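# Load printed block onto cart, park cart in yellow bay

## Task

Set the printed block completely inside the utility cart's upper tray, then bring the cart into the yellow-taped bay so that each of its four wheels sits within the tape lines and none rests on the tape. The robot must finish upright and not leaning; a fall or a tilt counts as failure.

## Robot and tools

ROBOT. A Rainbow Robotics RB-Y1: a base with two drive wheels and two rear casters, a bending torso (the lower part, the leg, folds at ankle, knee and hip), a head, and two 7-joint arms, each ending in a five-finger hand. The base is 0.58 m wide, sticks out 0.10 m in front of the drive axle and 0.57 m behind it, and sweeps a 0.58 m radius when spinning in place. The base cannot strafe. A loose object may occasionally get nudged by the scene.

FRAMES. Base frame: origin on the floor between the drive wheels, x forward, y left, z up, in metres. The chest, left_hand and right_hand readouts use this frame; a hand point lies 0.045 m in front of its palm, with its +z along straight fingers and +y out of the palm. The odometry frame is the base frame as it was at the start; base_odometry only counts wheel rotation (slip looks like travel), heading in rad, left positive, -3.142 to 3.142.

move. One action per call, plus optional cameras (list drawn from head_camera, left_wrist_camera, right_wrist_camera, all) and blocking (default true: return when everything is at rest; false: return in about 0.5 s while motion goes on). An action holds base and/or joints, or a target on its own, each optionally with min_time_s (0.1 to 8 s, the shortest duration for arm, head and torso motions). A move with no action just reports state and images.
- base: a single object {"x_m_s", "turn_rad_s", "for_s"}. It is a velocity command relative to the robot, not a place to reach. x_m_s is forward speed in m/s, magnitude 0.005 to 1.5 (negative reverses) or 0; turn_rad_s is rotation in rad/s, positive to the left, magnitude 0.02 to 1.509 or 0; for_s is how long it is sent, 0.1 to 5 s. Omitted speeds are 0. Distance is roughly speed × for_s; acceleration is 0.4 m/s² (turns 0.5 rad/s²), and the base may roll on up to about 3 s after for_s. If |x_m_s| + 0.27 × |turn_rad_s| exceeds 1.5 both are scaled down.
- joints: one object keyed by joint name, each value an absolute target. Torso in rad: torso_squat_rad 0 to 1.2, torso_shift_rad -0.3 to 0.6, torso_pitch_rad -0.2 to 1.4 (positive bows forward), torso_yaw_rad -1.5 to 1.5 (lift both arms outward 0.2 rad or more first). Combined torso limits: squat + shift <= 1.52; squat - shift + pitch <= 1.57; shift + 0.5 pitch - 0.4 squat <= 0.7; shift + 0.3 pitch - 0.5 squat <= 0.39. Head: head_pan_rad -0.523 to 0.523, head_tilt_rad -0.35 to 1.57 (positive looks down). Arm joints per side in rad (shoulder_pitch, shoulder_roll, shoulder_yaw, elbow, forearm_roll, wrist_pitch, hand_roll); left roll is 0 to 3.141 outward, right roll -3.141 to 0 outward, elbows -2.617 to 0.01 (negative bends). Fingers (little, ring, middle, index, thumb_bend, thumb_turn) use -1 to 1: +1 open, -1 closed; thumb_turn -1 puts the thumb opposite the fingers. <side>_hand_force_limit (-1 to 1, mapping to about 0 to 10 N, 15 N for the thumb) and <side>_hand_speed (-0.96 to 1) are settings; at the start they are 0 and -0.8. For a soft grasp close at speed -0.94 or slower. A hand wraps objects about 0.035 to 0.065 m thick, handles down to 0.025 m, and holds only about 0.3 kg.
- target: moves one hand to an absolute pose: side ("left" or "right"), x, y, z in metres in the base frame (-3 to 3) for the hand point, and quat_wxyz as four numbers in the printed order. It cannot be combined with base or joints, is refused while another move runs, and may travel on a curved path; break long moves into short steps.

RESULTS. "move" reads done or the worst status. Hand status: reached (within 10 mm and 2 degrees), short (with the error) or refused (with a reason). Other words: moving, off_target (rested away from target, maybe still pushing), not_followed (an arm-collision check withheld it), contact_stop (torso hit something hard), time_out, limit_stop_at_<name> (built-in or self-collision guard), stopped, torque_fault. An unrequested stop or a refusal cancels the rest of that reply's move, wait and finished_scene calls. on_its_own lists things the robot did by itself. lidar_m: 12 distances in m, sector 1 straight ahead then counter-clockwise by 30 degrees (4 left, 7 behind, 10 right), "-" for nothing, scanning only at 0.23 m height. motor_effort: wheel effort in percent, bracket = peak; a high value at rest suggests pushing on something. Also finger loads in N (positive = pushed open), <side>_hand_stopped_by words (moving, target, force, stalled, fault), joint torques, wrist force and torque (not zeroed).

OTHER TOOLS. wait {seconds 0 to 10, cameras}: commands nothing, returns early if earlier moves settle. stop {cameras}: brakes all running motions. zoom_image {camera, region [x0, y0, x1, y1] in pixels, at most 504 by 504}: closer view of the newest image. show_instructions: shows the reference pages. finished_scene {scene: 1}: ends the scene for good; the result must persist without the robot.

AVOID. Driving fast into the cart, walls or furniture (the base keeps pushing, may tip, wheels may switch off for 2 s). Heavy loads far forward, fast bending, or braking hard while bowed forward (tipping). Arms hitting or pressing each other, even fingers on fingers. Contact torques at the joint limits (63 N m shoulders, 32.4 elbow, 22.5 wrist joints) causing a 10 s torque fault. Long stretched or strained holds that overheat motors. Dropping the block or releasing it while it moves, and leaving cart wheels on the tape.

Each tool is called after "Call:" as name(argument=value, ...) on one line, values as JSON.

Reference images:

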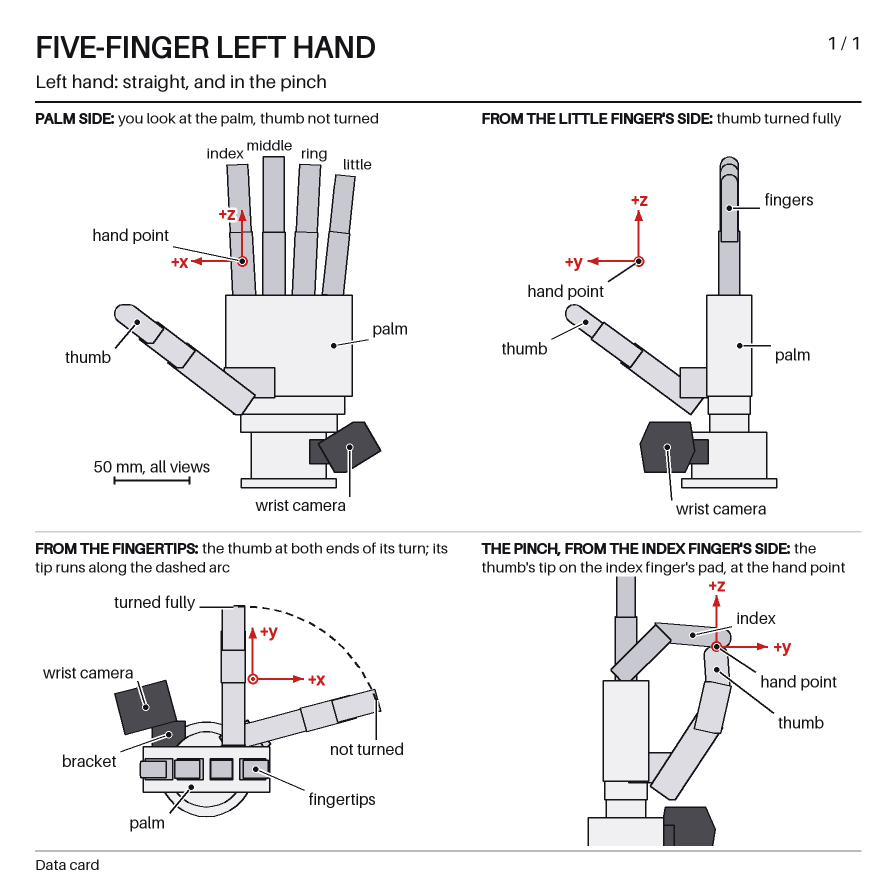

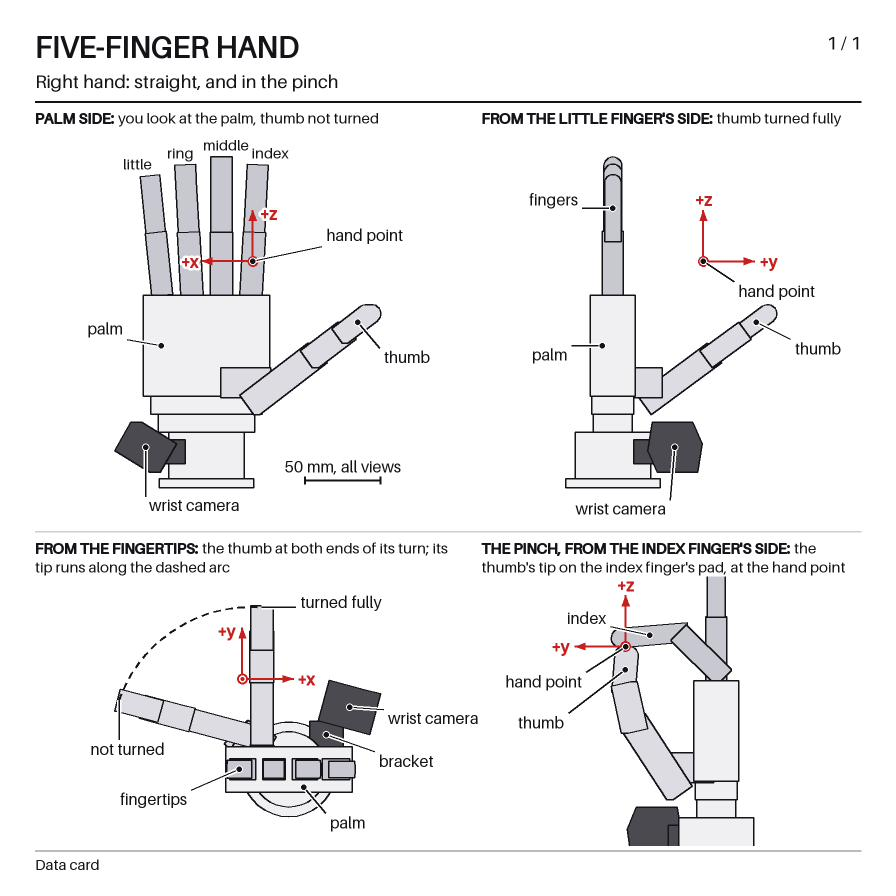

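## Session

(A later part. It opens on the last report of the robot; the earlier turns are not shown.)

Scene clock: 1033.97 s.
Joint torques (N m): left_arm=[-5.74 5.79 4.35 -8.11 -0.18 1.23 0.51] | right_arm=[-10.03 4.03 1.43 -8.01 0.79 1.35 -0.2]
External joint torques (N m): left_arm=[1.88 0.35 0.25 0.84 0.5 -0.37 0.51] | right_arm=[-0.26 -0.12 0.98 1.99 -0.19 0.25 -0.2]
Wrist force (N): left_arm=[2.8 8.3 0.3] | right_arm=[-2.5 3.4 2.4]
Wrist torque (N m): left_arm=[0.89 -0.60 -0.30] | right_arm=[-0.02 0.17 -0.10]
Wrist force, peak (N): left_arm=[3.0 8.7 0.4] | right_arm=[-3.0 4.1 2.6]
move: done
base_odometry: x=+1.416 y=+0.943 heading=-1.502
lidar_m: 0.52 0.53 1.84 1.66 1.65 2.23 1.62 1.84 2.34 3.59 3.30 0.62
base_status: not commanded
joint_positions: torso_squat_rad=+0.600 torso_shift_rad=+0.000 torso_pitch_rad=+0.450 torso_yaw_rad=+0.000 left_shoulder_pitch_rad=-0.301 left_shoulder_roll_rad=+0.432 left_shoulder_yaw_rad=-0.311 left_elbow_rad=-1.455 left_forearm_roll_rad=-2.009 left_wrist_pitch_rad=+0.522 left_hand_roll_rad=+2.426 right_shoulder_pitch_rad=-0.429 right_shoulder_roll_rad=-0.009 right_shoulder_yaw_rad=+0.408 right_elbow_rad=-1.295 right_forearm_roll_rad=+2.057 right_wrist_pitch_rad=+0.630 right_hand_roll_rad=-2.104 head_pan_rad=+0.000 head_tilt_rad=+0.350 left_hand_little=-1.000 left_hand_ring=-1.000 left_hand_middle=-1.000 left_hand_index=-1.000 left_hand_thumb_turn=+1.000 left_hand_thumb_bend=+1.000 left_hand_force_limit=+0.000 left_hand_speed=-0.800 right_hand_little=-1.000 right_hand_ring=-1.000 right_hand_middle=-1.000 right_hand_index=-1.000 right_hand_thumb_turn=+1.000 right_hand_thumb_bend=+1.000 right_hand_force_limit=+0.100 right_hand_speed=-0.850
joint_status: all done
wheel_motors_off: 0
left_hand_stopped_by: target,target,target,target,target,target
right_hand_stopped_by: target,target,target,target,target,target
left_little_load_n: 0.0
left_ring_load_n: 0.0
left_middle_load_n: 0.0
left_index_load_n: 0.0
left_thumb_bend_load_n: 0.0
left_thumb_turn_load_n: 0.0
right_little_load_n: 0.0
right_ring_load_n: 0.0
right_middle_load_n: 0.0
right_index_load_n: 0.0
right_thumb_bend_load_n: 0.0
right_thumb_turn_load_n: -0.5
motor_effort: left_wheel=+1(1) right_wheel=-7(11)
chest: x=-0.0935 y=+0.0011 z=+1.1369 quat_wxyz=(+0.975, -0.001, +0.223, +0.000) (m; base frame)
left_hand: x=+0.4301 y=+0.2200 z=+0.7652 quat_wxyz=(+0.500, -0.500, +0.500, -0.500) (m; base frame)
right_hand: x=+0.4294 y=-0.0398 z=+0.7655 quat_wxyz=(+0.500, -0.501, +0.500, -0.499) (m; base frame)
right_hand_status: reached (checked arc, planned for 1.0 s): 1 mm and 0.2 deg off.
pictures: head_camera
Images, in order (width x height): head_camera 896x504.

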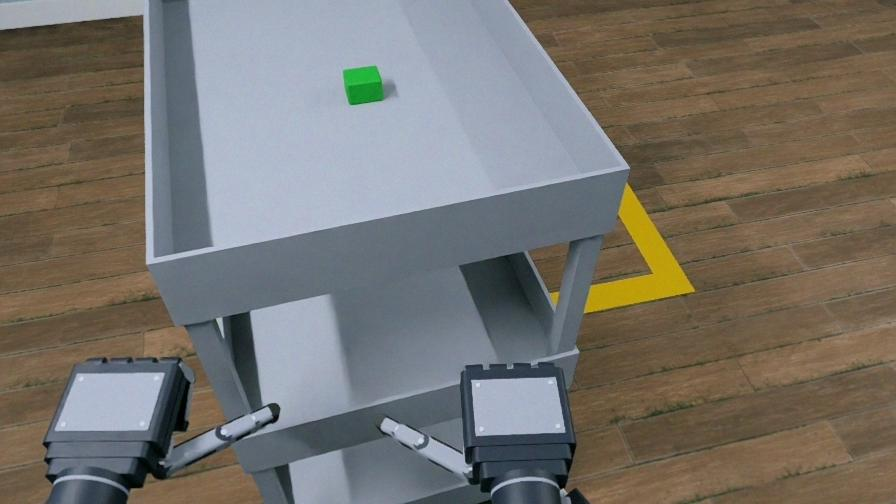

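Call:
move(joints={"left_hand_thumb_turn": -1, "right_hand_thumb_turn": -1, "left_hand_speed": 0, "right_hand_speed": 0})

Call:
move(target={"side": "left", "x": 0.43, "y": 0.165, "z": 0.765, "quat_wxyz": [0.5, -0.5, 0.5, -0.5]}, min_time_s=0.8)

Call:
move(target={"side": "right", "x": 0.43, "y": 0.01, "z": 0.765, "quat_wxyz": [0.5, -0.5, 0.5, -0.5]}, min_time_s=0.8)

Call:
move(base={"x_m_s": 0.06, "for_s": 3.5}, cameras=["head_camera"])

Scene clock: 1053.07 s.
Joint torques (N m): left_arm=[-6.53 5.07 3.86 -8.33 -0.36 1.04 0.37] | right_arm=[-10.02 4.11 1.43 -8.11 0.79 1.24 -0.21]
External joint torques (N m): left_arm=[1.09 -0.38 -0.24 0.61 0.34 -0.56 0.37] | right_arm=[-0.26 -0.03 0.98 1.89 -0.2 0.13 -0.22]
Wrist force (N): left_arm=[2.4 7.9 -0.2] | right_arm=[-2.7 3.0 2.0]
Wrist torque (N m): left_arm=[0.87 -0.56 -0.33] | right_arm=[-0.09 0.18 -0.08]
Wrist force, peak (N): left_arm=[2.7 8.8 0.3] | right_arm=[-2.8 4.1 2.2]
move: done
base_odometry: x=+1.416 y=+0.943 heading=-1.502
lidar_m: 0.52 0.52 1.85 1.65 1.65 2.21 1.62 1.84 2.34 3.58 3.29 0.62
base_status: not commanded
joint_positions: torso_squat_rad=+0.600 torso_shift_rad=+0.000 torso_pitch_rad=+0.450 torso_yaw_rad=+0.000 left_shoulder_pitch_rad=-0.301 left_shoulder_roll_rad=+0.432 left_shoulder_yaw_rad=-0.311 left_elbow_rad=-1.455 left_forearm_roll_rad=-2.009 left_wrist_pitch_rad=+0.522 left_hand_roll_rad=+2.426 right_shoulder_pitch_rad=-0.429 right_shoulder_roll_rad=-0.009 right_shoulder_yaw_rad=+0.408 right_elbow_rad=-1.295 right_forearm_roll_rad=+2.057 right_wrist_pitch_rad=+0.630 right_hand_roll_rad=-2.104 head_pan_rad=+0.000 head_tilt_rad=+0.350 left_hand_little=-1.000 left_hand_ring=-1.000 left_hand_middle=-1.000 left_hand_index=-1.000 left_hand_thumb_turn=-1.000 left_hand_thumb_bend=+1.000 left_hand_force_limit=+0.000 left_hand_speed=+0.000 right_hand_little=-1.000 right_hand_ring=-1.000 right_hand_middle=-1.000 right_hand_index=-1.000 right_hand_thumb_turn=-1.000 right_hand_thumb_bend=+1.000 right_hand_force_limit=+0.100 right_hand_speed=+0.000
joint_status: all done
wheel_motors_off: 0
left_hand_stopped_by: target,target,target,target,target,target
right_hand_stopped_by: target,target,target,target,target,target
left_little_load_n: 0.0
left_ring_load_n: 0.0
left_middle_load_n: 0.0
left_index_load_n: 0.0
left_thumb_bend_load_n: 0.0
left_thumb_turn_load_n: 0.0
right_little_load_n: 0.0
right_ring_load_n: 0.0
right_middle_load_n: 0.0
right_index_load_n: 0.0
right_thumb_bend_load_n: 0.0
right_thumb_turn_load_n: 0.0
motor_effort: left_wheel=+1(1) right_wheel=-8(11)
chest: x=-0.0935 y=+0.0011 z=+1.1369 quat_wxyz=(+0.975, -0.001, +0.223, +0.000) (m; base frame)
left_hand: x=+0.4301 y=+0.2200 z=+0.7652 quat_wxyz=(+0.500, -0.500, +0.500, -0.500) (m; base frame)
right_hand: x=+0.4294 y=-0.0398 z=+0.7655 quat_wxyz=(+0.500, -0.501, +0.500, -0.499) (m; base frame)
pictures: none

Scene clock: 1054.20 s.
Joint torques (N m): left_arm=[-8.01 1.53 1.41 -8.46 -0.61 1.44 0] | right_arm=[-10.34 4.1 1.46 -8.32 0.8 1.32 -0.23]
External joint torques (N m): left_arm=[0.07 -0.93 -1.15 1.1 0.17 0.04 0.01] | right_arm=[-0.57 -0.04 1.01 1.67 -0.19 0.22 -0.24]
Wrist force (N): left_arm=[2.6 8.3 0.0] | right_arm=[-2.5 3.4 2.5]
Wrist torque (N m): left_arm=[0.92 -0.59 -0.43] | right_arm=[-0.02 0.12 -0.08]
Wrist force, peak (N): left_arm=[3.0 8.9 0.1] | right_arm=[-2.6 4.0 2.0]
move: done
base_odometry: x=+1.416 y=+0.943 heading=-1.502
lidar_m: 0.53 0.52 1.86 1.65 1.66 2.22 1.61 1.83 2.33 3.59 3.29 0.62
base_status: not commanded
joint_positions: torso_squat_rad=+0.600 torso_shift_rad=+0.000 torso_pitch_rad=+0.450 torso_yaw_rad=+0.000 left_shoulder_pitch_rad=-0.322 left_shoulder_roll_rad=+0.293 left_shoulder_yaw_rad=-0.329 left_elbow_rad=-1.454 left_forearm_roll_rad=-2.013 left_wrist_pitch_rad=+0.523 left_hand_roll_rad=+2.289 right_shoulder_pitch_rad=-0.429 right_shoulder_roll_rad=-0.009 right_shoulder_yaw_rad=+0.408 right_elbow_rad=-1.295 right_forearm_roll_rad=+2.057 right_wrist_pitch_rad=+0.630 right_hand_roll_rad=-2.104 head_pan_rad=+0.000 head_tilt_rad=+0.350 left_hand_little=-1.000 left_hand_ring=-1.000 left_hand_middle=-1.000 left_hand_index=-1.000 left_hand_thumb_turn=-1.000 left_hand_thumb_bend=+1.000 left_hand_force_limit=+0.000 left_hand_speed=+0.000 right_hand_little=-1.000 right_hand_ring=-1.000 right_hand_middle=-1.000 right_hand_index=-1.000 right_hand_thumb_turn=-1.000 right_hand_thumb_bend=+1.000 right_hand_force_limit=+0.100 right_hand_speed=+0.000
joint_status: all done
wheel_motors_off: 0
left_hand_stopped_by: target,target,target,target,target,target
right_hand_stopped_by: target,target,target,target,target,target
left_little_load_n: 0.0
left_ring_load_n: 0.0
left_middle_load_n: 0.0
left_index_load_n: 0.0
left_thumb_bend_load_n: 0.0
left_thumb_turn_load_n: 0.0
right_little_load_n: 0.0
right_ring_load_n: 0.0
right_middle_load_n: 0.0
right_index_load_n: 0.0
right_thumb_bend_load_n: 0.0
right_thumb_turn_load_n: 0.0
motor_effort: left_wheel=+1(1) right_wheel=-10(10)
chest: x=-0.0935 y=+0.0011 z=+1.1369 quat_wxyz=(+0.975, -0.001, +0.223, +0.000) (m; base frame)
left_hand: x=+0.4299 y=+0.1650 z=+0.7651 quat_wxyz=(+0.500, -0.500, +0.500, -0.500) (m; base frame)
left_hand_status: reached (checked arc, planned for 0.8 s): 0 mm and 0.1 deg off.
right_hand: x=+0.4294 y=-0.0398 z=+0.7655 quat_wxyz=(+0.500, -0.501, +0.500, -0.499) (m; base frame)
pictures: none

Scene clock: 1055.33 s.
Joint torques (N m): left_arm=[-8.31 1.69 2.16 -8.44 -0.59 1.48 0.08] | right_arm=[-11.89 6.42 0.65 -7.66 1.07 1.02 0]
External joint torques (N m): left_arm=[-0.23 -0.76 -0.41 1.12 0.19 0.09 0.09] | right_arm=[-0.56 0.91 0.76 1.94 -0.29 0.06 -0.01]
Wrist force (N): left_arm=[2.6 8.4 0.3] | right_arm=[-3.1 3.1 2.3]
Wrist torque (N m): left_arm=[0.93 -0.59 -0.43] | right_arm=[-0.05 0.25 -0.10]
Wrist force, peak (N): left_arm=[2.8 8.8 0.2] | right_arm=[-3.6 3.1 2.3]
move: done
base_odometry: x=+1.416 y=+0.943 heading=-1.502
lidar_m: 0.52 0.52 1.85 1.65 1.66 2.22 1.62 1.84 2.33 3.59 3.29 0.62
base_status: not commanded
joint_positions: torso_squat_rad=+0.600 torso_shift_rad=+0.000 torso_pitch_rad=+0.450 torso_yaw_rad=+0.000 left_shoulder_pitch_rad=-0.322 left_shoulder_roll_rad=+0.293 left_shoulder_yaw_rad=-0.329 left_elbow_rad=-1.454 left_forearm_roll_rad=-2.013 left_wrist_pitch_rad=+0.523 left_hand_roll_rad=+2.289 right_shoulder_pitch_rad=-0.575 right_shoulder_roll_rad=+0.000 right_shoulder_yaw_rad=+0.597 right_elbow_rad=-1.143 right_forearm_roll_rad=+1.863 right_wrist_pitch_rad=+0.829 right_hand_roll_rad=-2.027 head_pan_rad=+0.000 head_tilt_rad=+0.350 left_hand_little=-1.000 left_hand_ring=-1.000 left_hand_middle=-1.000 left_hand_index=-1.000 left_hand_thumb_turn=-1.000 left_hand_thumb_bend=+1.000 left_hand_force_limit=+0.000 left_hand_speed=+0.000 right_hand_little=-1.000 right_hand_ring=-1.000 right_hand_middle=-1.000 right_hand_index=-1.000 right_hand_thumb_turn=-1.000 right_hand_thumb_bend=+1.000 right_hand_force_limit=+0.100 right_hand_speed=+0.000
joint_status: all done
wheel_motors_off: 0
left_hand_stopped_by: target,target,target,target,target,target
right_hand_stopped_by: target,target,target,target,target,target
left_little_load_n: 0.0
left_ring_load_n: 0.0
left_middle_load_n: 0.0
left_index_load_n: 0.0
left_thumb_bend_load_n: 0.0
left_thumb_turn_load_n: 0.0
right_little_load_n: 0.0
right_ring_load_n: 0.0
right_middle_load_n: 0.0
right_index_load_n: 0.0
right_thumb_bend_load_n: 0.0
right_thumb_turn_load_n: 0.0
motor_effort: left_wheel=+1(2) right_wheel=-9(11)
chest: x=-0.0935 y=+0.0011 z=+1.1369 quat_wxyz=(+0.975, -0.001, +0.223, +0.000) (m; base frame)
left_hand: x=+0.4299 y=+0.1650 z=+0.7651 quat_wxyz=(+0.500, -0.500, +0.500, -0.500) (m; base frame)
right_hand: x=+0.4300 y=+0.0098 z=+0.7651 quat_wxyz=(+0.500, -0.500, +0.500, -0.500) (m; base frame)
right_hand_status: reached (checked arc, planned for 0.8 s): 0 mm and 0.0 deg off.
pictures: none

Scene clock: 1059.57 s.
Joint torques (N m): left_arm=[-8.31 1.23 2.15 -8.31 -0.42 0.94 0.35] | right_arm=[-11.34 6.54 0.7 -7.93 1.06 0.94 0.02]
External joint torques (N m): left_arm=[-0.23 -1.22 -0.42 1.25 0.36 -0.46 0.36] | right_arm=[0 1.02 0.82 1.67 -0.29 -0.02 0.01]
Wrist force (N): left_arm=[2.7 8.2 0.6] | right_arm=[-2.2 3.4 2.0]
Wrist torque (N m): left_arm=[0.88 -0.58 -0.40] | right_arm=[-0.01 0.08 -0.05]
Wrist force, peak (N): left_arm=[2.5 2.3 -17.9] | right_arm=[-3.0 4.4 2.5]
move: done
base_odometry: x=+1.431 y=+0.733 heading=-1.502
lidar_m: 0.47 0.47 1.90 1.70 1.71 2.44 1.83 2.00 2.57 3.14 3.19 0.57
base_status: done (sent for 3.5 of 3.5 s)
joint_positions: torso_squat_rad=+0.600 torso_shift_rad=+0.000 torso_pitch_rad=+0.450 torso_yaw_rad=+0.000 left_shoulder_pitch_rad=-0.322 left_shoulder_roll_rad=+0.293 left_shoulder_yaw_rad=-0.329 left_elbow_rad=-1.454 left_forearm_roll_rad=-2.013 left_wrist_pitch_rad=+0.524 left_hand_roll_rad=+2.289 right_shoulder_pitch_rad=-0.575 right_shoulder_roll_rad=+0.000 right_shoulder_yaw_rad=+0.597 right_elbow_rad=-1.143 right_forearm_roll_rad=+1.863 right_wrist_pitch_rad=+0.829 right_hand_roll_rad=-2.027 head_pan_rad=+0.000 head_tilt_rad=+0.350 left_hand_little=-1.000 left_hand_ring=-1.000 left_hand_middle=-1.000 left_hand_index=-1.000 left_hand_thumb_turn=-1.000 left_hand_thumb_bend=+1.000 left_hand_force_limit=+0.000 left_hand_speed=+0.000 right_hand_little=-1.000 right_hand_ring=-1.000 right_hand_middle=-1.000 right_hand_index=-1.000 right_hand_thumb_turn=-1.000 right_hand_thumb_bend=+1.000 right_hand_force_limit=+0.100 right_hand_speed=+0.000
joint_status: not commanded
wheel_motors_off: 0
left_hand_stopped_by: target,target,target,target,target,target
right_hand_stopped_by: target,target,target,target,target,target
left_little_load_n: 0.0
left_ring_load_n: 0.0
left_middle_load_n: 0.0
left_index_load_n: 0.0
left_thumb_bend_load_n: 0.0
left_thumb_turn_load_n: 0.0
right_little_load_n: 0.0
right_ring_load_n: 0.0
right_middle_load_n: 0.0
right_index_load_n: 0.0
right_thumb_bend_load_n: 0.0
right_thumb_turn_load_n: 0.0
motor_effort: left_wheel=-3(28) right_wheel=+3(25)
chest: x=-0.0935 y=+0.0011 z=+1.1369 quat_wxyz=(+0.975, -0.001, +0.223, +0.000) (m; base frame)
left_hand: x=+0.4299 y=+0.1650 z=+0.7650 quat_wxyz=(+0.500, -0.500, +0.500, -0.500) (m; base frame)
right_hand: x=+0.4301 y=+0.0099 z=+0.7651 quat_wxyz=(+0.500, -0.500, +0.500, -0.500) (m; base frame)
pictures: head_camera
Images, in order (width x height): head_camera 896x504.

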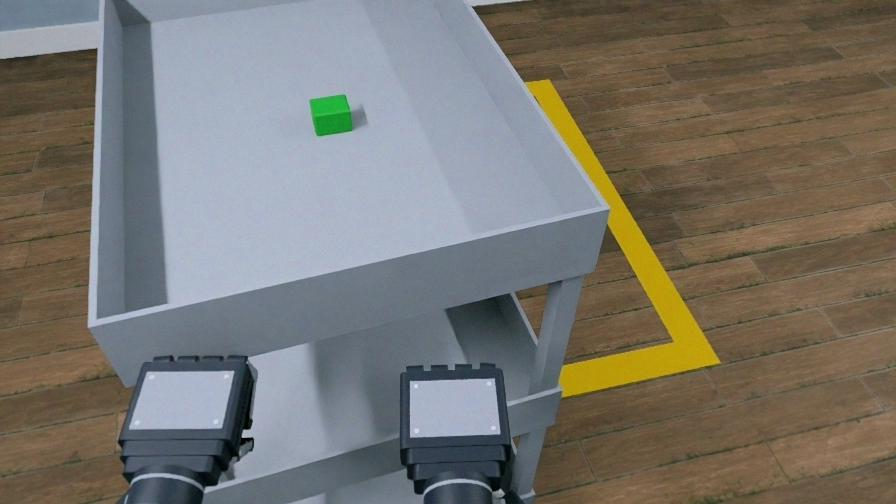

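Call:
move(base={"turn_rad_s": -0.1, "for_s": 0.8})

Call:
move(base={"x_m_s": 0.06, "for_s": 3.5}, cameras=["head_camera"])

Scene clock: 1129.47 s.
Joint torques (N m): left_arm=[-7.49 1.87 2.34 -8.4 -0.42 1.04 0.31] | right_arm=[-11.21 6.6 1.13 -8.01 1.07 0.94 -0.05]
External joint torques (N m): left_arm=[0.59 -0.58 -0.22 1.16 0.36 -0.36 0.32] | right_arm=[0.13 1.08 1.24 1.59 -0.29 -0.02 -0.06]
Wrist force (N): left_arm=[2.9 8.7 0.4] | right_arm=[-2.2 3.4 1.8]
Wrist torque (N m): left_arm=[0.97 -0.62 -0.43] | right_arm=[0.03 0.14 -0.05]
Wrist force, peak (N): left_arm=[3.1 8.9 0.0] | right_arm=[-2.6 4.2 2.5]
move: done
base_odometry: x=+1.431 y=+0.733 heading=-1.581
lidar_m: 0.47 0.47 1.99 1.70 1.70 2.56 2.16 1.82 2.45 3.14 3.20 2.90
base_status: done (sent for 0.8 of 0.8 s)
joint_positions: torso_squat_rad=+0.600 torso_shift_rad=+0.000 torso_pitch_rad=+0.450 torso_yaw_rad=+0.000 left_shoulder_pitch_rad=-0.322 left_shoulder_roll_rad=+0.293 left_shoulder_yaw_rad=-0.329 left_elbow_rad=-1.454 left_forearm_roll_rad=-2.013 left_wrist_pitch_rad=+0.524 left_hand_roll_rad=+2.289 right_shoulder_pitch_rad=-0.575 right_shoulder_roll_rad=+0.000 right_shoulder_yaw_rad=+0.597 right_elbow_rad=-1.143 right_forearm_roll_rad=+1.863 right_wrist_pitch_rad=+0.829 right_hand_roll_rad=-2.027 head_pan_rad=+0.000 head_tilt_rad=+0.350 left_hand_little=-1.000 left_hand_ring=-1.000 left_hand_middle=-1.000 left_hand_index=-1.000 left_hand_thumb_turn=-1.000 left_hand_thumb_bend=+1.000 left_hand_force_limit=+0.000 left_hand_speed=+0.000 right_hand_little=-1.000 right_hand_ring=-1.000 right_hand_middle=-1.000 right_hand_index=-1.000 right_hand_thumb_turn=-1.000 right_hand_thumb_bend=+1.000 right_hand_force_limit=+0.100 right_hand_speed=+0.000
joint_status: not commanded
wheel_motors_off: 0
left_hand_stopped_by: target,target,target,target,target,target
right_hand_stopped_by: target,target,target,target,target,target
left_little_load_n: 0.0
left_ring_load_n: 0.0
left_middle_load_n: 0.0
left_index_load_n: 0.0
left_thumb_bend_load_n: 0.5
left_thumb_turn_load_n: 0.0
right_little_load_n: 0.0
right_ring_load_n: 0.0
right_middle_load_n: 0.0
right_index_load_n: 0.0
right_thumb_bend_load_n: 0.0
right_thumb_turn_load_n: 0.0
motor_effort: left_wheel=+0(29) right_wheel=-6(25)
chest: x=-0.0935 y=+0.0011 z=+1.1369 quat_wxyz=(+0.975, -0.001, +0.223, +0.000) (m; base frame)
left_hand: x=+0.4299 y=+0.1650 z=+0.7650 quat_wxyz=(+0.500, -0.500, +0.500, -0.500) (m; base frame)
right_hand: x=+0.4301 y=+0.0099 z=+0.7651 quat_wxyz=(+0.500, -0.500, +0.500, -0.500) (m; base frame)
pictures: none

Scene clock: 1133.70 s.
Joint torques (N m): left_arm=[-8.42 2.11 2.44 -8.88 -0.68 1.06 0.25] | right_arm=[-11.04 6.5 0.33 -7.99 1.19 1.06 -0.05]
External joint torques (N m): left_arm=[-0.35 -0.34 -0.13 0.68 0.11 -0.34 0.26] | right_arm=[0.3 0.98 0.44 1.61 -0.17 0.1 -0.06]
Wrist force (N): left_arm=[3.2 8.4 0.8] | right_arm=[-2.3 3.6 1.9]
Wrist torque (N m): left_arm=[0.89 -0.65 -0.41] | right_arm=[0.08 0.09 -0.03]
Wrist force, peak (N): left_arm=[4.6 1.2 -22.4] | right_arm=[-2.7 4.2 2.6]
move: done
base_odometry: x=+1.428 y=+0.523 heading=-1.582
lidar_m: 0.48 0.47 2.05 1.75 1.75 2.71 2.36 2.02 2.68 3.12 3.11 2.65
base_status: done (sent for 3.5 of 3.5 s)
joint_positions: torso_squat_rad=+0.600 torso_shift_rad=+0.000 torso_pitch_rad=+0.450 torso_yaw_rad=+0.000 left_shoulder_pitch_rad=-0.322 left_shoulder_roll_rad=+0.293 left_shoulder_yaw_rad=-0.329 left_elbow_rad=-1.454 left_forearm_roll_rad=-2.013 left_wrist_pitch_rad=+0.524 left_hand_roll_rad=+2.289 right_shoulder_pitch_rad=-0.575 right_shoulder_roll_rad=+0.000 right_shoulder_yaw_rad=+0.597 right_elbow_rad=-1.143 right_forearm_roll_rad=+1.863 right_wrist_pitch_rad=+0.829 right_hand_roll_rad=-2.027 head_pan_rad=+0.000 head_tilt_rad=+0.350 left_hand_little=-1.000 left_hand_ring=-1.000 left_hand_middle=-1.000 left_hand_index=-1.000 left_hand_thumb_turn=-1.000 left_hand_thumb_bend=+1.000 left_hand_force_limit=+0.000 left_hand_speed=+0.000 right_hand_little=-1.000 right_hand_ring=-1.000 right_hand_middle=-1.000 right_hand_index=-1.000 right_hand_thumb_turn=-1.000 right_hand_thumb_bend=+1.000 right_hand_force_limit=+0.100 right_hand_speed=+0.000
joint_status: not commanded
wheel_motors_off: 0
left_hand_stopped_by: target,target,target,target,target,target
right_hand_stopped_by: target,target,target,target,target,target
left_little_load_n: 0.0
left_ring_load_n: 0.0
left_middle_load_n: 0.0
left_index_load_n: 0.0
left_thumb_bend_load_n: 0.0
left_thumb_turn_load_n: 0.0
right_little_load_n: 0.0
right_ring_load_n: 0.0
right_middle_load_n: 0.0
right_index_load_n: 0.0
right_thumb_bend_load_n: 0.0
right_thumb_turn_load_n: 0.0
motor_effort: left_wheel=-4(28) right_wheel=+5(27)
chest: x=-0.0935 y=+0.0011 z=+1.1369 quat_wxyz=(+0.975, -0.001, +0.223, +0.000) (m; base frame)
left_hand: x=+0.4299 y=+0.1649 z=+0.7650 quat_wxyz=(+0.500, -0.500, +0.500, -0.500) (m; base frame)
right_hand: x=+0.4301 y=+0.0099 z=+0.7651 quat_wxyz=(+0.500, -0.500, +0.500, -0.500) (m; base frame)
pictures: head_camera
Images, in order (width x height): head_camera 896x504.

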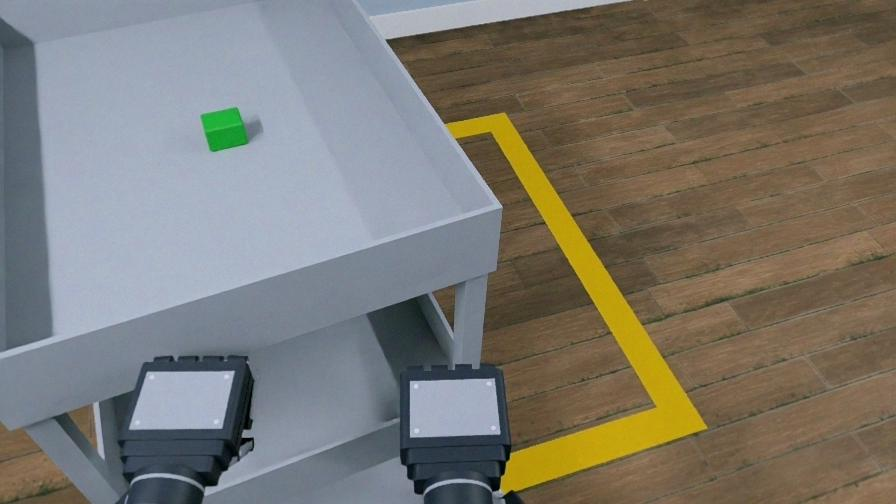

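Call:
move(joints={"head_tilt_rad": 0.8}, cameras=["head_camera", "left_wrist_camera", "right_wrist_camera"])

Call:
zoom_image(camera="head_camera", region=[100, 200, 500, 420])

Scene clock: 1158.77 s.
Joint torques (N m): left_arm=[-7.74 2.36 3.22 -8.65 -0.67 1.45 0.27] | right_arm=[-11.07 6.48 0.67 -8.02 1.1 0.84 0.01]
External joint torques (N m): left_arm=[0.34 -0.09 0.65 0.91 0.11 0.05 0.28] | right_arm=[0.27 0.96 0.78 1.57 -0.26 -0.12 0.01]
Wrist force (N): left_arm=[2.8 8.0 0.3] | right_arm=[-2.3 3.5 2.0]
Wrist torque (N m): left_arm=[0.84 -0.60 -0.42] | right_arm=[0.02 0.11 -0.03]
Wrist force, peak (N): left_arm=[3.1 9.0 0.3] | right_arm=[-2.8 3.6 2.9]
move: done
base_odometry: x=+1.428 y=+0.523 heading=-1.582
lidar_m: 0.49 0.47 2.05 1.76 1.75 2.69 2.36 2.03 2.69 3.12 3.09 2.66
base_status: not commanded
joint_positions: torso_squat_rad=+0.600 torso_shift_rad=+0.000 torso_pitch_rad=+0.450 torso_yaw_rad=+0.000 left_shoulder_pitch_rad=-0.322 left_shoulder_roll_rad=+0.293 left_shoulder_yaw_rad=-0.329 left_elbow_rad=-1.454 left_forearm_roll_rad=-2.013 left_wrist_pitch_rad=+0.524 left_hand_roll_rad=+2.289 right_shoulder_pitch_rad=-0.575 right_shoulder_roll_rad=+0.000 right_shoulder_yaw_rad=+0.597 right_elbow_rad=-1.143 right_forearm_roll_rad=+1.863 right_wrist_pitch_rad=+0.829 right_hand_roll_rad=-2.027 head_pan_rad=+0.000 head_tilt_rad=+0.800 left_hand_little=-1.000 left_hand_ring=-1.000 left_hand_middle=-1.000 left_hand_index=-1.000 left_hand_thumb_turn=-1.000 left_hand_thumb_bend=+1.000 left_hand_force_limit=+0.000 left_hand_speed=+0.000 right_hand_little=-1.000 right_hand_ring=-1.000 right_hand_middle=-1.000 right_hand_index=-1.000 right_hand_thumb_turn=-1.000 right_hand_thumb_bend=+1.000 right_hand_force_limit=+0.100 right_hand_speed=+0.000
joint_status: all done
wheel_motors_off: 0
left_hand_stopped_by: target,target,target,target,target,target
right_hand_stopped_by: target,target,target,target,target,target
left_little_load_n: 0.5
left_ring_load_n: 0.0
left_middle_load_n: 0.0
left_index_load_n: 0.0
left_thumb_bend_load_n: 0.0
left_thumb_turn_load_n: 0.0
right_little_load_n: 0.0
right_ring_load_n: 0.0
right_middle_load_n: 0.0
right_index_load_n: 0.0
right_thumb_bend_load_n: 0.0
right_thumb_turn_load_n: 0.0
motor_effort: left_wheel=-3(4) right_wheel=+1(5)
chest: x=-0.0935 y=+0.0011 z=+1.1369 quat_wxyz=(+0.975, -0.001, +0.223, +0.000) (m; base frame)
left_hand: x=+0.4299 y=+0.1649 z=+0.7650 quat_wxyz=(+0.500, -0.500, +0.500, -0.500) (m; base frame)
right_hand: x=+0.4301 y=+0.0099 z=+0.7651 quat_wxyz=(+0.500, -0.500, +0.500, -0.500) (m; base frame)
pictures: head_camera, left_wrist_camera, right_wrist_camera
Images, in order (width x height): head_camera 896x504, left_wrist_camera 504x504, right_wrist_camera 504x504.

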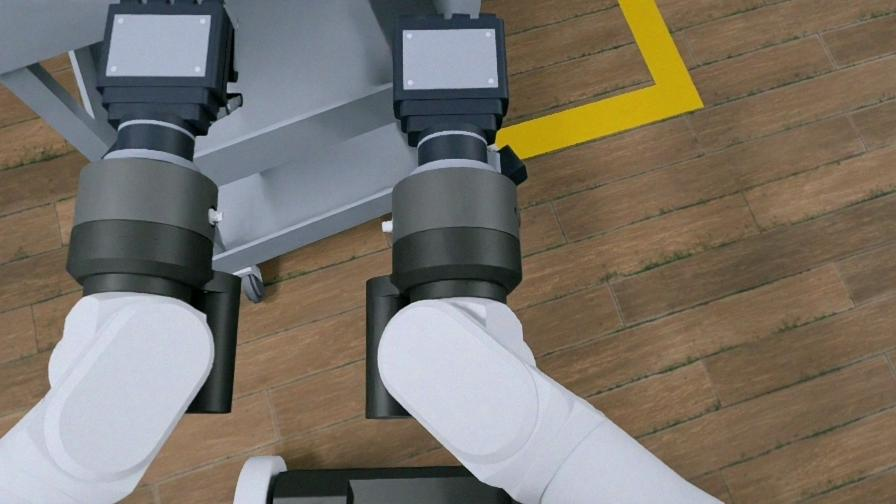

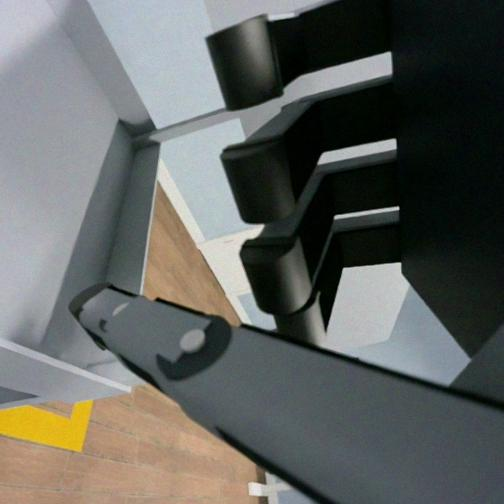

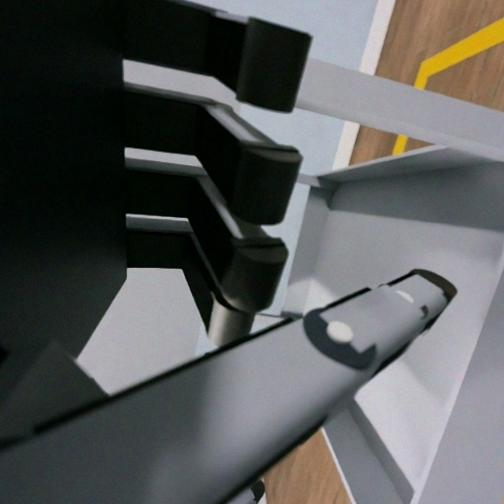

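Scaled by 1.260.

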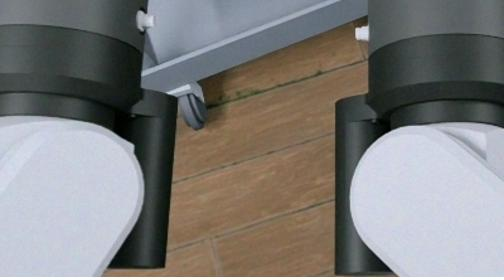

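Call:
move(base={"turn_rad_s": 0.3, "for_s": 0.9667}, joints={"head_tilt_rad": 0.35})

Call:
move(target={"side": "right", "x": 0.43, "y": -0.11, "z": 0.765, "quat_wxyz": [0.5, -0.5, 0.5, -0.5]}, min_time_s=1)

Call:
move(target={"side": "left", "x": 0.43, "y": 0.14, "z": 0.765, "quat_wxyz": [0.5, -0.5, 0.5, -0.5]}, min_time_s=0.8, cameras=["head_camera"])

Scene clock: 1184.77 s.
Joint torques (N m): left_arm=[-7.23 1.56 2.46 -8.88 -0.43 0.98 0.33] | right_arm=[-10.9 6.38 0.71 -8.06 1.1 1 -0.1]
External joint torques (N m): left_arm=[0.84 -0.9 -0.11 0.68 0.35 -0.41 0.33] | right_arm=[0.44 0.86 0.82 1.54 -0.26 0.04 -0.1]
Wrist force (N): left_arm=[2.6 8.2 0.4] | right_arm=[-2.6 3.5 2.0]
Wrist torque (N m): left_arm=[0.88 -0.59 -0.42] | right_arm=[0.02 0.18 -0.05]
Wrist force, peak (N): left_arm=[3.0 8.9 0.0] | right_arm=[-2.7 4.3 2.2]
move: done
base_odometry: x=+1.428 y=+0.523 heading=-1.292
lidar_m: 0.48 0.49 1.81 1.76 1.83 2.46 2.03 2.16 3.36 3.10 3.18 0.55
base_status: done (sent for 0.97 of 0.97 s)
joint_positions: torso_squat_rad=+0.600 torso_shift_rad=+0.000 torso_pitch_rad=+0.450 torso_yaw_rad=+0.000 left_shoulder_pitch_rad=-0.322 left_shoulder_roll_rad=+0.293 left_shoulder_yaw_rad=-0.329 left_elbow_rad=-1.454 left_forearm_roll_rad=-2.013 left_wrist_pitch_rad=+0.524 left_hand_roll_rad=+2.289 right_shoulder_pitch_rad=-0.575 right_shoulder_roll_rad=+0.000 right_shoulder_yaw_rad=+0.597 right_elbow_rad=-1.143 right_forearm_roll_rad=+1.863 right_wrist_pitch_rad=+0.829 right_hand_roll_rad=-2.027 head_pan_rad=+0.000 head_tilt_rad=+0.350 left_hand_little=-1.000 left_hand_ring=-1.000 left_hand_middle=-1.000 left_hand_index=-1.000 left_hand_thumb_turn=-1.000 left_hand_thumb_bend=+1.000 left_hand_force_limit=+0.000 left_hand_speed=+0.000 right_hand_little=-1.000 right_hand_ring=-1.000 right_hand_middle=-1.000 right_hand_index=-1.000 right_hand_thumb_turn=-1.000 right_hand_thumb_bend=+1.000 right_hand_force_limit=+0.100 right_hand_speed=+0.000
joint_status: all done
wheel_motors_off: 0
left_hand_stopped_by: target,target,target,target,target,target
right_hand_stopped_by: target,target,target,target,target,target
left_little_load_n: 0.0
left_ring_load_n: 0.0
left_middle_load_n: 0.0
left_index_load_n: 0.0
left_thumb_bend_load_n: 0.0
left_thumb_turn_load_n: 0.0
right_little_load_n: 0.0
right_ring_load_n: 0.0
right_middle_load_n: 0.0
right_index_load_n: 0.0
right_thumb_bend_load_n: 0.0
right_thumb_turn_load_n: 0.0
motor_effort: left_wheel=+0(26) right_wheel=+3(19)
chest: x=-0.0935 y=+0.0011 z=+1.1369 quat_wxyz=(+0.975, -0.001, +0.223, +0.000) (m; base frame)
left_hand: x=+0.4299 y=+0.1649 z=+0.7650 quat_wxyz=(+0.500, -0.500, +0.500, -0.500) (m; base frame)
right_hand: x=+0.4301 y=+0.0099 z=+0.7651 quat_wxyz=(+0.500, -0.500, +0.500, -0.500) (m; base frame)
pictures: none

Scene clock: 1186.10 s.
Joint torques (N m): left_arm=[-8.04 1.95 2.3 -8.71 -0.51 1.19 0.18] | right_arm=[-8.34 -0.62 -2.06 -8.82 0.76 0.69 -0.29]
External joint torques (N m): left_arm=[0.04 -0.5 -0.27 0.85 0.27 -0.21 0.19] | right_arm=[0.95 0.39 0.46 0.71 -0.32 -0.42 -0.3]
Wrist force (N): left_arm=[2.9 8.8 0.2] | right_arm=[-2.6 3.7 2.5]
Wrist torque (N m): left_arm=[1.00 -0.63 -0.41] | right_arm=[0.00 0.15 -0.16]
Wrist force, peak (N): left_arm=[2.9 8.8 0.2] | right_arm=[-3.0 3.6 2.3]
move: done
base_odometry: x=+1.428 y=+0.523 heading=-1.292
lidar_m: 0.47 0.48 1.81 1.75 1.84 2.46 2.03 2.16 3.35 3.10 3.18 0.55
base_status: not commanded
joint_positions: torso_squat_rad=+0.600 torso_shift_rad=+0.000 torso_pitch_rad=+0.450 torso_yaw_rad=+0.000 left_shoulder_pitch_rad=-0.322 left_shoulder_roll_rad=+0.293 left_shoulder_yaw_rad=-0.329 left_elbow_rad=-1.454 left_forearm_roll_rad=-2.013 left_wrist_pitch_rad=+0.524 left_hand_roll_rad=+2.289 right_shoulder_pitch_rad=-0.418 right_shoulder_roll_rad=-0.287 right_shoulder_yaw_rad=+0.525 right_elbow_rad=-1.408 right_forearm_roll_rad=+1.801 right_wrist_pitch_rad=+0.696 right_hand_roll_rad=-2.110 head_pan_rad=+0.000 head_tilt_rad=+0.350 left_hand_little=-1.000 left_hand_ring=-1.000 left_hand_middle=-1.000 left_hand_index=-1.000 left_hand_thumb_turn=-1.000 left_hand_thumb_bend=+1.000 left_hand_force_limit=+0.000 left_hand_speed=+0.000 right_hand_little=-1.000 right_hand_ring=-1.000 right_hand_middle=-1.000 right_hand_index=-1.000 right_hand_thumb_turn=-1.000 right_hand_thumb_bend=+1.000 right_hand_force_limit=+0.100 right_hand_speed=+0.000
joint_status: all done
wheel_motors_off: 0
left_hand_stopped_by: target,target,target,target,target,target
right_hand_stopped_by: target,target,target,target,target,target
left_little_load_n: 0.0
left_ring_load_n: 0.0
left_middle_load_n: 0.0
left_index_load_n: 0.0
left_thumb_bend_load_n: 0.0
left_thumb_turn_load_n: 0.0
right_little_load_n: 0.0
right_ring_load_n: 0.0
right_middle_load_n: 0.0
right_index_load_n: 0.0
right_thumb_bend_load_n: 0.0
right_thumb_turn_load_n: 0.0
motor_effort: left_wheel=+0(0) right_wheel=+6(8)
chest: x=-0.0935 y=+0.0011 z=+1.1369 quat_wxyz=(+0.975, -0.001, +0.223, +0.000) (m; base frame)
left_hand: x=+0.4299 y=+0.1649 z=+0.7650 quat_wxyz=(+0.500, -0.500, +0.500, -0.500) (m; base frame)
right_hand: x=+0.4301 y=-0.1098 z=+0.7653 quat_wxyz=(+0.501, -0.499, +0.499, -0.501) (m; base frame)
right_hand_status: reached (checked arc, planned for 1.0 s): 0 mm and 0.1 deg off.
pictures: none

Scene clock: 1187.23 s.
Joint torques (N m): left_arm=[-9.17 -0.02 0.89 -8.27 -0.69 1.34 0.18] | right_arm=[-7.9 -0.47 -2.11 -8.89 0.75 0.63 -0.32]
External joint torques (N m): left_arm=[-0.84 -1.11 -0.97 1.46 0.14 0.03 0.19] | right_arm=[1.39 0.53 0.42 0.65 -0.34 -0.49 -0.33]
Wrist force (N): left_arm=[2.8 7.7 0.5] | right_arm=[-1.6 2.5 2.4]
Wrist torque (N m): left_arm=[0.81 -0.62 -0.41] | right_arm=[-0.18 -0.02 -0.12]
Wrist force, peak (N): left_arm=[3.2 8.6 -0.1] | right_arm=[-2.3 3.9 3.0]
move: done
base_odometry: x=+1.428 y=+0.523 heading=-1.292
lidar_m: 0.47 0.49 1.80 1.76 1.83 2.46 2.03 2.17 3.36 3.10 3.19 0.55
base_status: not commanded
joint_positions: torso_squat_rad=+0.600 torso_shift_rad=+0.000 torso_pitch_rad=+0.450 torso_yaw_rad=+0.000 left_shoulder_pitch_rad=-0.336 left_shoulder_roll_rad=+0.230 left_shoulder_yaw_rad=-0.339 left_elbow_rad=-1.440 left_forearm_roll_rad=-2.019 left_wrist_pitch_rad=+0.532 left_hand_roll_rad=+2.235 right_shoulder_pitch_rad=-0.418 right_shoulder_roll_rad=-0.287 right_shoulder_yaw_rad=+0.525 right_elbow_rad=-1.408 right_forearm_roll_rad=+1.801 right_wrist_pitch_rad=+0.696 right_hand_roll_rad=-2.110 head_pan_rad=+0.000 head_tilt_rad=+0.350 left_hand_little=-1.000 left_hand_ring=-1.000 left_hand_middle=-1.000 left_hand_index=-1.000 left_hand_thumb_turn=-1.000 left_hand_thumb_bend=+1.000 left_hand_force_limit=+0.000 left_hand_speed=+0.000 right_hand_little=-1.000 right_hand_ring=-1.000 right_hand_middle=-1.000 right_hand_index=-1.000 right_hand_thumb_turn=-1.000 right_hand_thumb_bend=+1.000 right_hand_force_limit=+0.100 right_hand_speed=+0.000
joint_status: all done
wheel_motors_off: 0
left_hand_stopped_by: target,target,target,target,target,target
right_hand_stopped_by: target,target,target,target,target,target
left_little_load_n: 0.0
left_ring_load_n: 0.0
left_middle_load_n: 0.0
left_index_load_n: 0.0
left_thumb_bend_load_n: 0.0
left_thumb_turn_load_n: 0.0
right_little_load_n: 0.0
right_ring_load_n: 0.0
right_middle_load_n: 0.0
right_index_load_n: 0.0
right_thumb_bend_load_n: 0.0
right_thumb_turn_load_n: 0.0
motor_effort: left_wheel=+0(1) right_wheel=+6(8)
chest: x=-0.0935 y=+0.0011 z=+1.1369 quat_wxyz=(+0.975, -0.001, +0.223, +0.000) (m; base frame)
left_hand: x=+0.4300 y=+0.1402 z=+0.7651 quat_wxyz=(+0.500, -0.500, +0.500, -0.500) (m; base frame)
left_hand_status: reached (checked arc, planned for 0.8 s): 0 mm and 0.0 deg off.
right_hand: x=+0.4301 y=-0.1098 z=+0.7653 quat_wxyz=(+0.501, -0.499, +0.499, -0.501) (m; base frame)
pictures: head_camera
Images, in order (width x height): head_camera 896x504.

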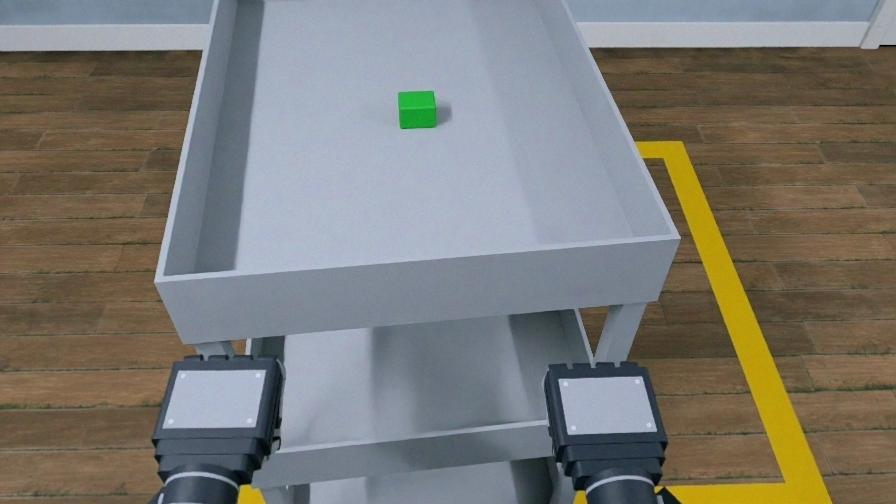

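Call:
move(base={"x_m_s": 0.06, "for_s": 3.0}, cameras=["head_camera"])

Scene clock: 1202.73 s.
Joint torques (N m): left_arm=[-8.35 0.15 1.16 -8.96 -0.71 0.97 0.07] | right_arm=[-8.57 -0.56 -2.02 -8.69 0.76 0.79 -0.31]
External joint torques (N m): left_arm=[-0.01 -0.92 -0.7 0.77 0.11 -0.34 0.08] | right_arm=[0.72 0.45 0.51 0.85 -0.33 -0.33 -0.32]
Wrist force (N): left_arm=[2.7 8.0 0.5] | right_arm=[-1.8 3.9 1.6]
Wrist torque (N m): left_arm=[0.84 -0.63 -0.45] | right_arm=[0.09 0.06 -0.10]
Wrist force, peak (N): left_arm=[2.2 2.2 -18.5] | right_arm=[-2.7 4.4 2.0]
move: done
base_odometry: x=+1.478 y=+0.350 heading=-1.292
lidar_m: 0.44 0.45 1.81 1.74 1.83 2.65 2.21 2.33 3.17 3.07 2.94 0.51
base_status: done (sent for 3 of 3 s)
joint_positions: torso_squat_rad=+0.600 torso_shift_rad=+0.000 torso_pitch_rad=+0.450 torso_yaw_rad=+0.000 left_shoulder_pitch_rad=-0.336 left_shoulder_roll_rad=+0.230 left_shoulder_yaw_rad=-0.340 left_elbow_rad=-1.440 left_forearm_roll_rad=-2.019 left_wrist_pitch_rad=+0.532 left_hand_roll_rad=+2.235 right_shoulder_pitch_rad=-0.418 right_shoulder_roll_rad=-0.287 right_shoulder_yaw_rad=+0.525 right_elbow_rad=-1.408 right_forearm_roll_rad=+1.801 right_wrist_pitch_rad=+0.696 right_hand_roll_rad=-2.110 head_pan_rad=+0.000 head_tilt_rad=+0.350 left_hand_little=-1.000 left_hand_ring=-1.000 left_hand_middle=-1.000 left_hand_index=-1.000 left_hand_thumb_turn=-1.000 left_hand_thumb_bend=+1.000 left_hand_force_limit=+0.000 left_hand_speed=+0.000 right_hand_little=-1.000 right_hand_ring=-1.000 right_hand_middle=-1.000 right_hand_index=-1.000 right_hand_thumb_turn=-1.000 right_hand_thumb_bend=+1.000 right_hand_force_limit=+0.100 right_hand_speed=+0.000
joint_status: not commanded
wheel_motors_off: 0
left_hand_stopped_by: target,target,target,target,target,target
right_hand_stopped_by: target,target,target,target,target,target
left_little_load_n: 0.0
left_ring_load_n: 0.0
left_middle_load_n: 0.0
left_index_load_n: 0.0
left_thumb_bend_load_n: 0.0
left_thumb_turn_load_n: 0.0
right_little_load_n: 0.0
right_ring_load_n: 0.0
right_middle_load_n: 0.0
right_index_load_n: 0.0
right_thumb_bend_load_n: 0.0
right_thumb_turn_load_n: 0.5
motor_effort: left_wheel=+2(25) right_wheel=-4(29)
chest: x=-0.0935 y=+0.0011 z=+1.1369 quat_wxyz=(+0.975, -0.001, +0.223, +0.000) (m; base frame)
left_hand: x=+0.4301 y=+0.1401 z=+0.7651 quat_wxyz=(+0.500, -0.500, +0.500, -0.500) (m; base frame)
right_hand: x=+0.4300 y=-0.1098 z=+0.7653 quat_wxyz=(+0.501, -0.499, +0.499, -0.501) (m; base frame)
pictures: head_camera
Images, in order (width x height): head_camera 896x504.

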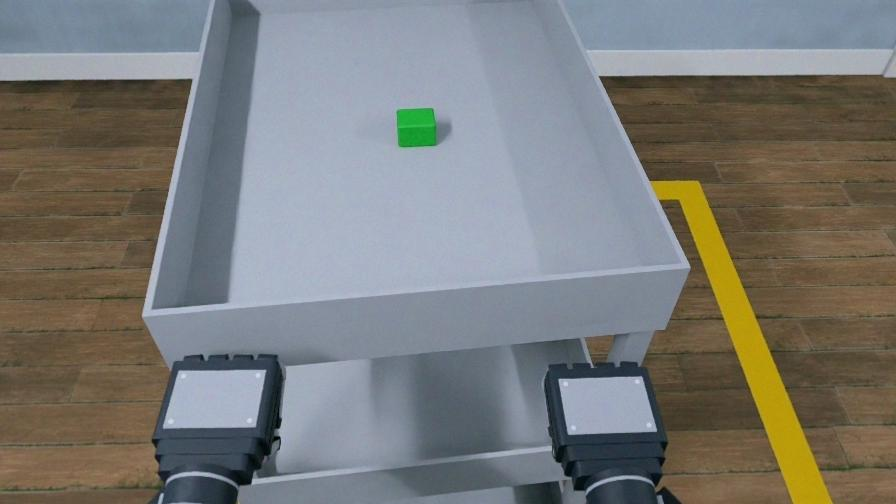

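Call:
move(base={"x_m_s": 0.06, "for_s": 4.3}, cameras=["head_camera"])

Scene clock: 1230.53 s.
Joint torques (N m): left_arm=[-8.31 0.9 1.15 -8.47 -0.62 1.01 0.15] | right_arm=[-8.99 -0.44 -1.79 -8.41 0.8 0.74 -0.41]
External joint torques (N m): left_arm=[0.02 -0.17 -0.71 1.27 0.21 -0.3 0.15] | right_arm=[0.3 0.57 0.74 1.12 -0.29 -0.38 -0.42]
Wrist force (N): left_arm=[2.8 8.6 0.3] | right_arm=[-2.0 3.4 2.6]
Wrist torque (N m): left_arm=[0.96 -0.62 -0.44] | right_arm=[-0.03 0.04 -0.09]
Wrist force, peak (N): left_arm=[2.5 2.9 -15.6] | right_arm=[-2.9 3.9 2.7]
move: done
base_odometry: x=+1.549 y=+0.102 heading=-1.291
lidar_m: 0.44 0.45 1.81 1.75 1.82 2.92 2.46 2.58 3.25 3.05 2.57 0.51
base_status: done (sent for 4.3 of 4.3 s)
joint_positions: torso_squat_rad=+0.600 torso_shift_rad=+0.000 torso_pitch_rad=+0.450 torso_yaw_rad=+0.000 left_shoulder_pitch_rad=-0.336 left_shoulder_roll_rad=+0.230 left_shoulder_yaw_rad=-0.340 left_elbow_rad=-1.440 left_forearm_roll_rad=-2.019 left_wrist_pitch_rad=+0.532 left_hand_roll_rad=+2.235 right_shoulder_pitch_rad=-0.418 right_shoulder_roll_rad=-0.287 right_shoulder_yaw_rad=+0.525 right_elbow_rad=-1.408 right_forearm_roll_rad=+1.801 right_wrist_pitch_rad=+0.696 right_hand_roll_rad=-2.110 head_pan_rad=+0.000 head_tilt_rad=+0.350 left_hand_little=-1.000 left_hand_ring=-1.000 left_hand_middle=-1.000 left_hand_index=-1.000 left_hand_thumb_turn=-1.000 left_hand_thumb_bend=+1.000 left_hand_force_limit=+0.000 left_hand_speed=+0.000 right_hand_little=-1.000 right_hand_ring=-1.000 right_hand_middle=-1.000 right_hand_index=-1.000 right_hand_thumb_turn=-1.000 right_hand_thumb_bend=+1.000 right_hand_force_limit=+0.100 right_hand_speed=+0.000
joint_status: not commanded
wheel_motors_off: 0
left_hand_stopped_by: target,target,target,target,target,target
right_hand_stopped_by: target,target,target,target,target,target
left_little_load_n: 0.0
left_ring_load_n: 0.0
left_middle_load_n: 0.0
left_index_load_n: 0.0
left_thumb_bend_load_n: 0.0
left_thumb_turn_load_n: 0.0
right_little_load_n: 0.0
right_ring_load_n: 0.0
right_middle_load_n: 0.0
right_index_load_n: 0.0
right_thumb_bend_load_n: 0.0
right_thumb_turn_load_n: 0.0
motor_effort: left_wheel=+3(25) right_wheel=-2(16)
chest: x=-0.0935 y=+0.0011 z=+1.1369 quat_wxyz=(+0.975, -0.001, +0.223, +0.000) (m; base frame)
left_hand: x=+0.4300 y=+0.1400 z=+0.7651 quat_wxyz=(+0.500, -0.500, +0.500, -0.500) (m; base frame)
right_hand: x=+0.4300 y=-0.1098 z=+0.7653 quat_wxyz=(+0.501, -0.499, +0.499, -0.501) (m; base frame)
pictures: head_camera
Images, in order (width x height): head_camera 896x504.

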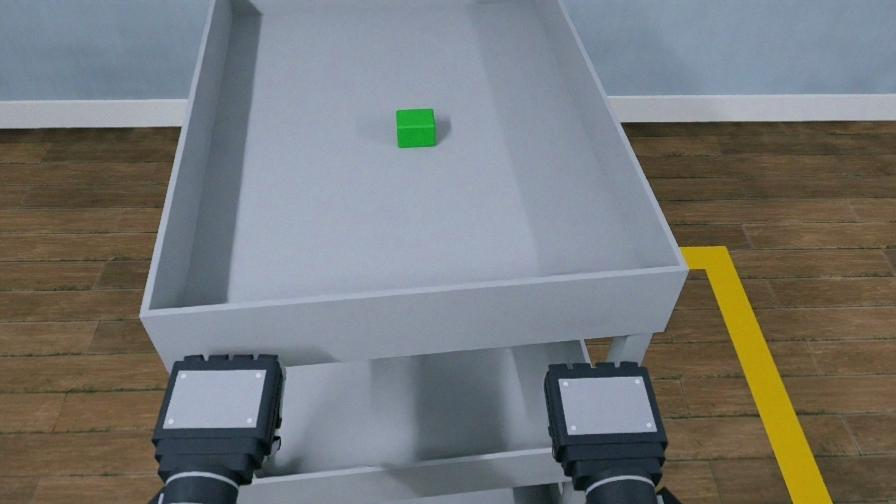

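Call:
move(base={"x_m_s": -0.3, "for_s": 2.2}, cameras=["head_camera"])

Scene clock: 1239.77 s.
Joint torques (N m): left_arm=[-8.13 0.21 1.52 -8.82 -0.56 1.01 0.23] | right_arm=[-9 -0.79 -1.99 -8.48 0.81 0.84 -0.32]
External joint torques (N m): left_arm=[0.21 -0.87 -0.34 0.92 0.27 -0.29 0.24] | right_arm=[0.28 0.22 0.54 1.06 -0.28 -0.28 -0.33]
Wrist force (N): left_arm=[2.5 8.7 0.3] | right_arm=[-2.2 3.1 1.4]
Wrist torque (N m): left_arm=[0.97 -0.58 -0.44] | right_arm=[-0.03 0.18 -0.12]
Wrist force, peak (N): left_arm=[3.3 8.7 0.0] | right_arm=[-2.5 4.1 2.4]
move: done
base_odometry: x=+1.367 y=+0.737 heading=-1.291
lidar_m: 1.10 2.60 1.81 1.75 1.83 2.24 1.81 1.95 3.05 3.09 3.46 2.58
base_status: done (sent for 2.2 of 2.2 s)
joint_positions: torso_squat_rad=+0.600 torso_shift_rad=+0.000 torso_pitch_rad=+0.450 torso_yaw_rad=+0.000 left_shoulder_pitch_rad=-0.336 left_shoulder_roll_rad=+0.230 left_shoulder_yaw_rad=-0.340 left_elbow_rad=-1.440 left_forearm_roll_rad=-2.019 left_wrist_pitch_rad=+0.532 left_hand_roll_rad=+2.235 right_shoulder_pitch_rad=-0.418 right_shoulder_roll_rad=-0.287 right_shoulder_yaw_rad=+0.525 right_elbow_rad=-1.408 right_forearm_roll_rad=+1.801 right_wrist_pitch_rad=+0.696 right_hand_roll_rad=-2.110 head_pan_rad=+0.000 head_tilt_rad=+0.350 left_hand_little=-1.000 left_hand_ring=-1.000 left_hand_middle=-1.000 left_hand_index=-1.000 left_hand_thumb_turn=-1.000 left_hand_thumb_bend=+1.000 left_hand_force_limit=+0.000 left_hand_speed=+0.000 right_hand_little=-1.000 right_hand_ring=-1.000 right_hand_middle=-1.000 right_hand_index=-1.000 right_hand_thumb_turn=-1.000 right_hand_thumb_bend=+1.000 right_hand_force_limit=+0.100 right_hand_speed=+0.000
joint_status: not commanded
wheel_motors_off: 0
left_hand_stopped_by: target,target,target,target,target,target
right_hand_stopped_by: target,target,target,target,target,target
left_little_load_n: 0.0
left_ring_load_n: 0.0
left_middle_load_n: 0.0
left_index_load_n: 0.0
left_thumb_bend_load_n: 0.0
left_thumb_turn_load_n: 0.0
right_little_load_n: 0.0
right_ring_load_n: 0.0
right_middle_load_n: 0.0
right_index_load_n: 0.0
right_thumb_bend_load_n: 0.0
right_thumb_turn_load_n: 0.0
motor_effort: left_wheel=+5(33) right_wheel=-4(19)
chest: x=-0.0935 y=+0.0011 z=+1.1369 quat_wxyz=(+0.975, -0.001, +0.223, +0.000) (m; base frame)
left_hand: x=+0.4300 y=+0.1400 z=+0.7651 quat_wxyz=(+0.500, -0.500, +0.500, -0.500) (m; base frame)
right_hand: x=+0.4300 y=-0.1098 z=+0.7653 quat_wxyz=(+0.501, -0.499, +0.499, -0.501) (m; base frame)
pictures: head_camera
Images, in order (width x height): head_camera 896x504.

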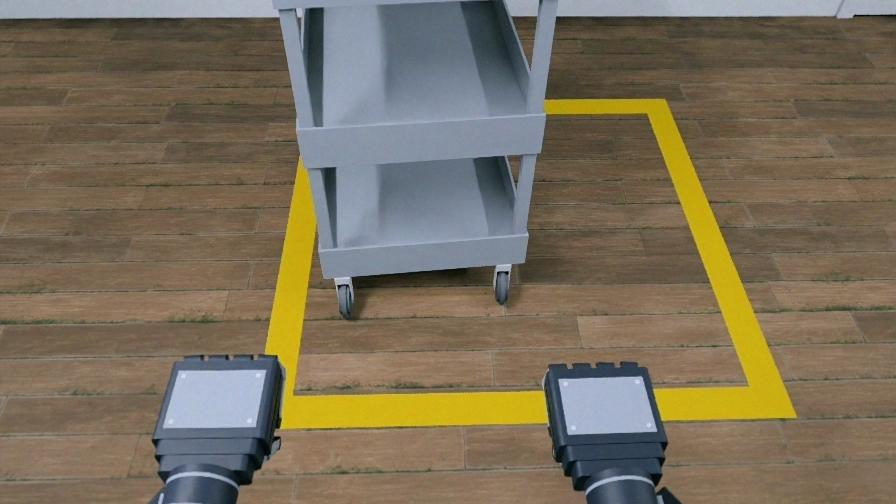

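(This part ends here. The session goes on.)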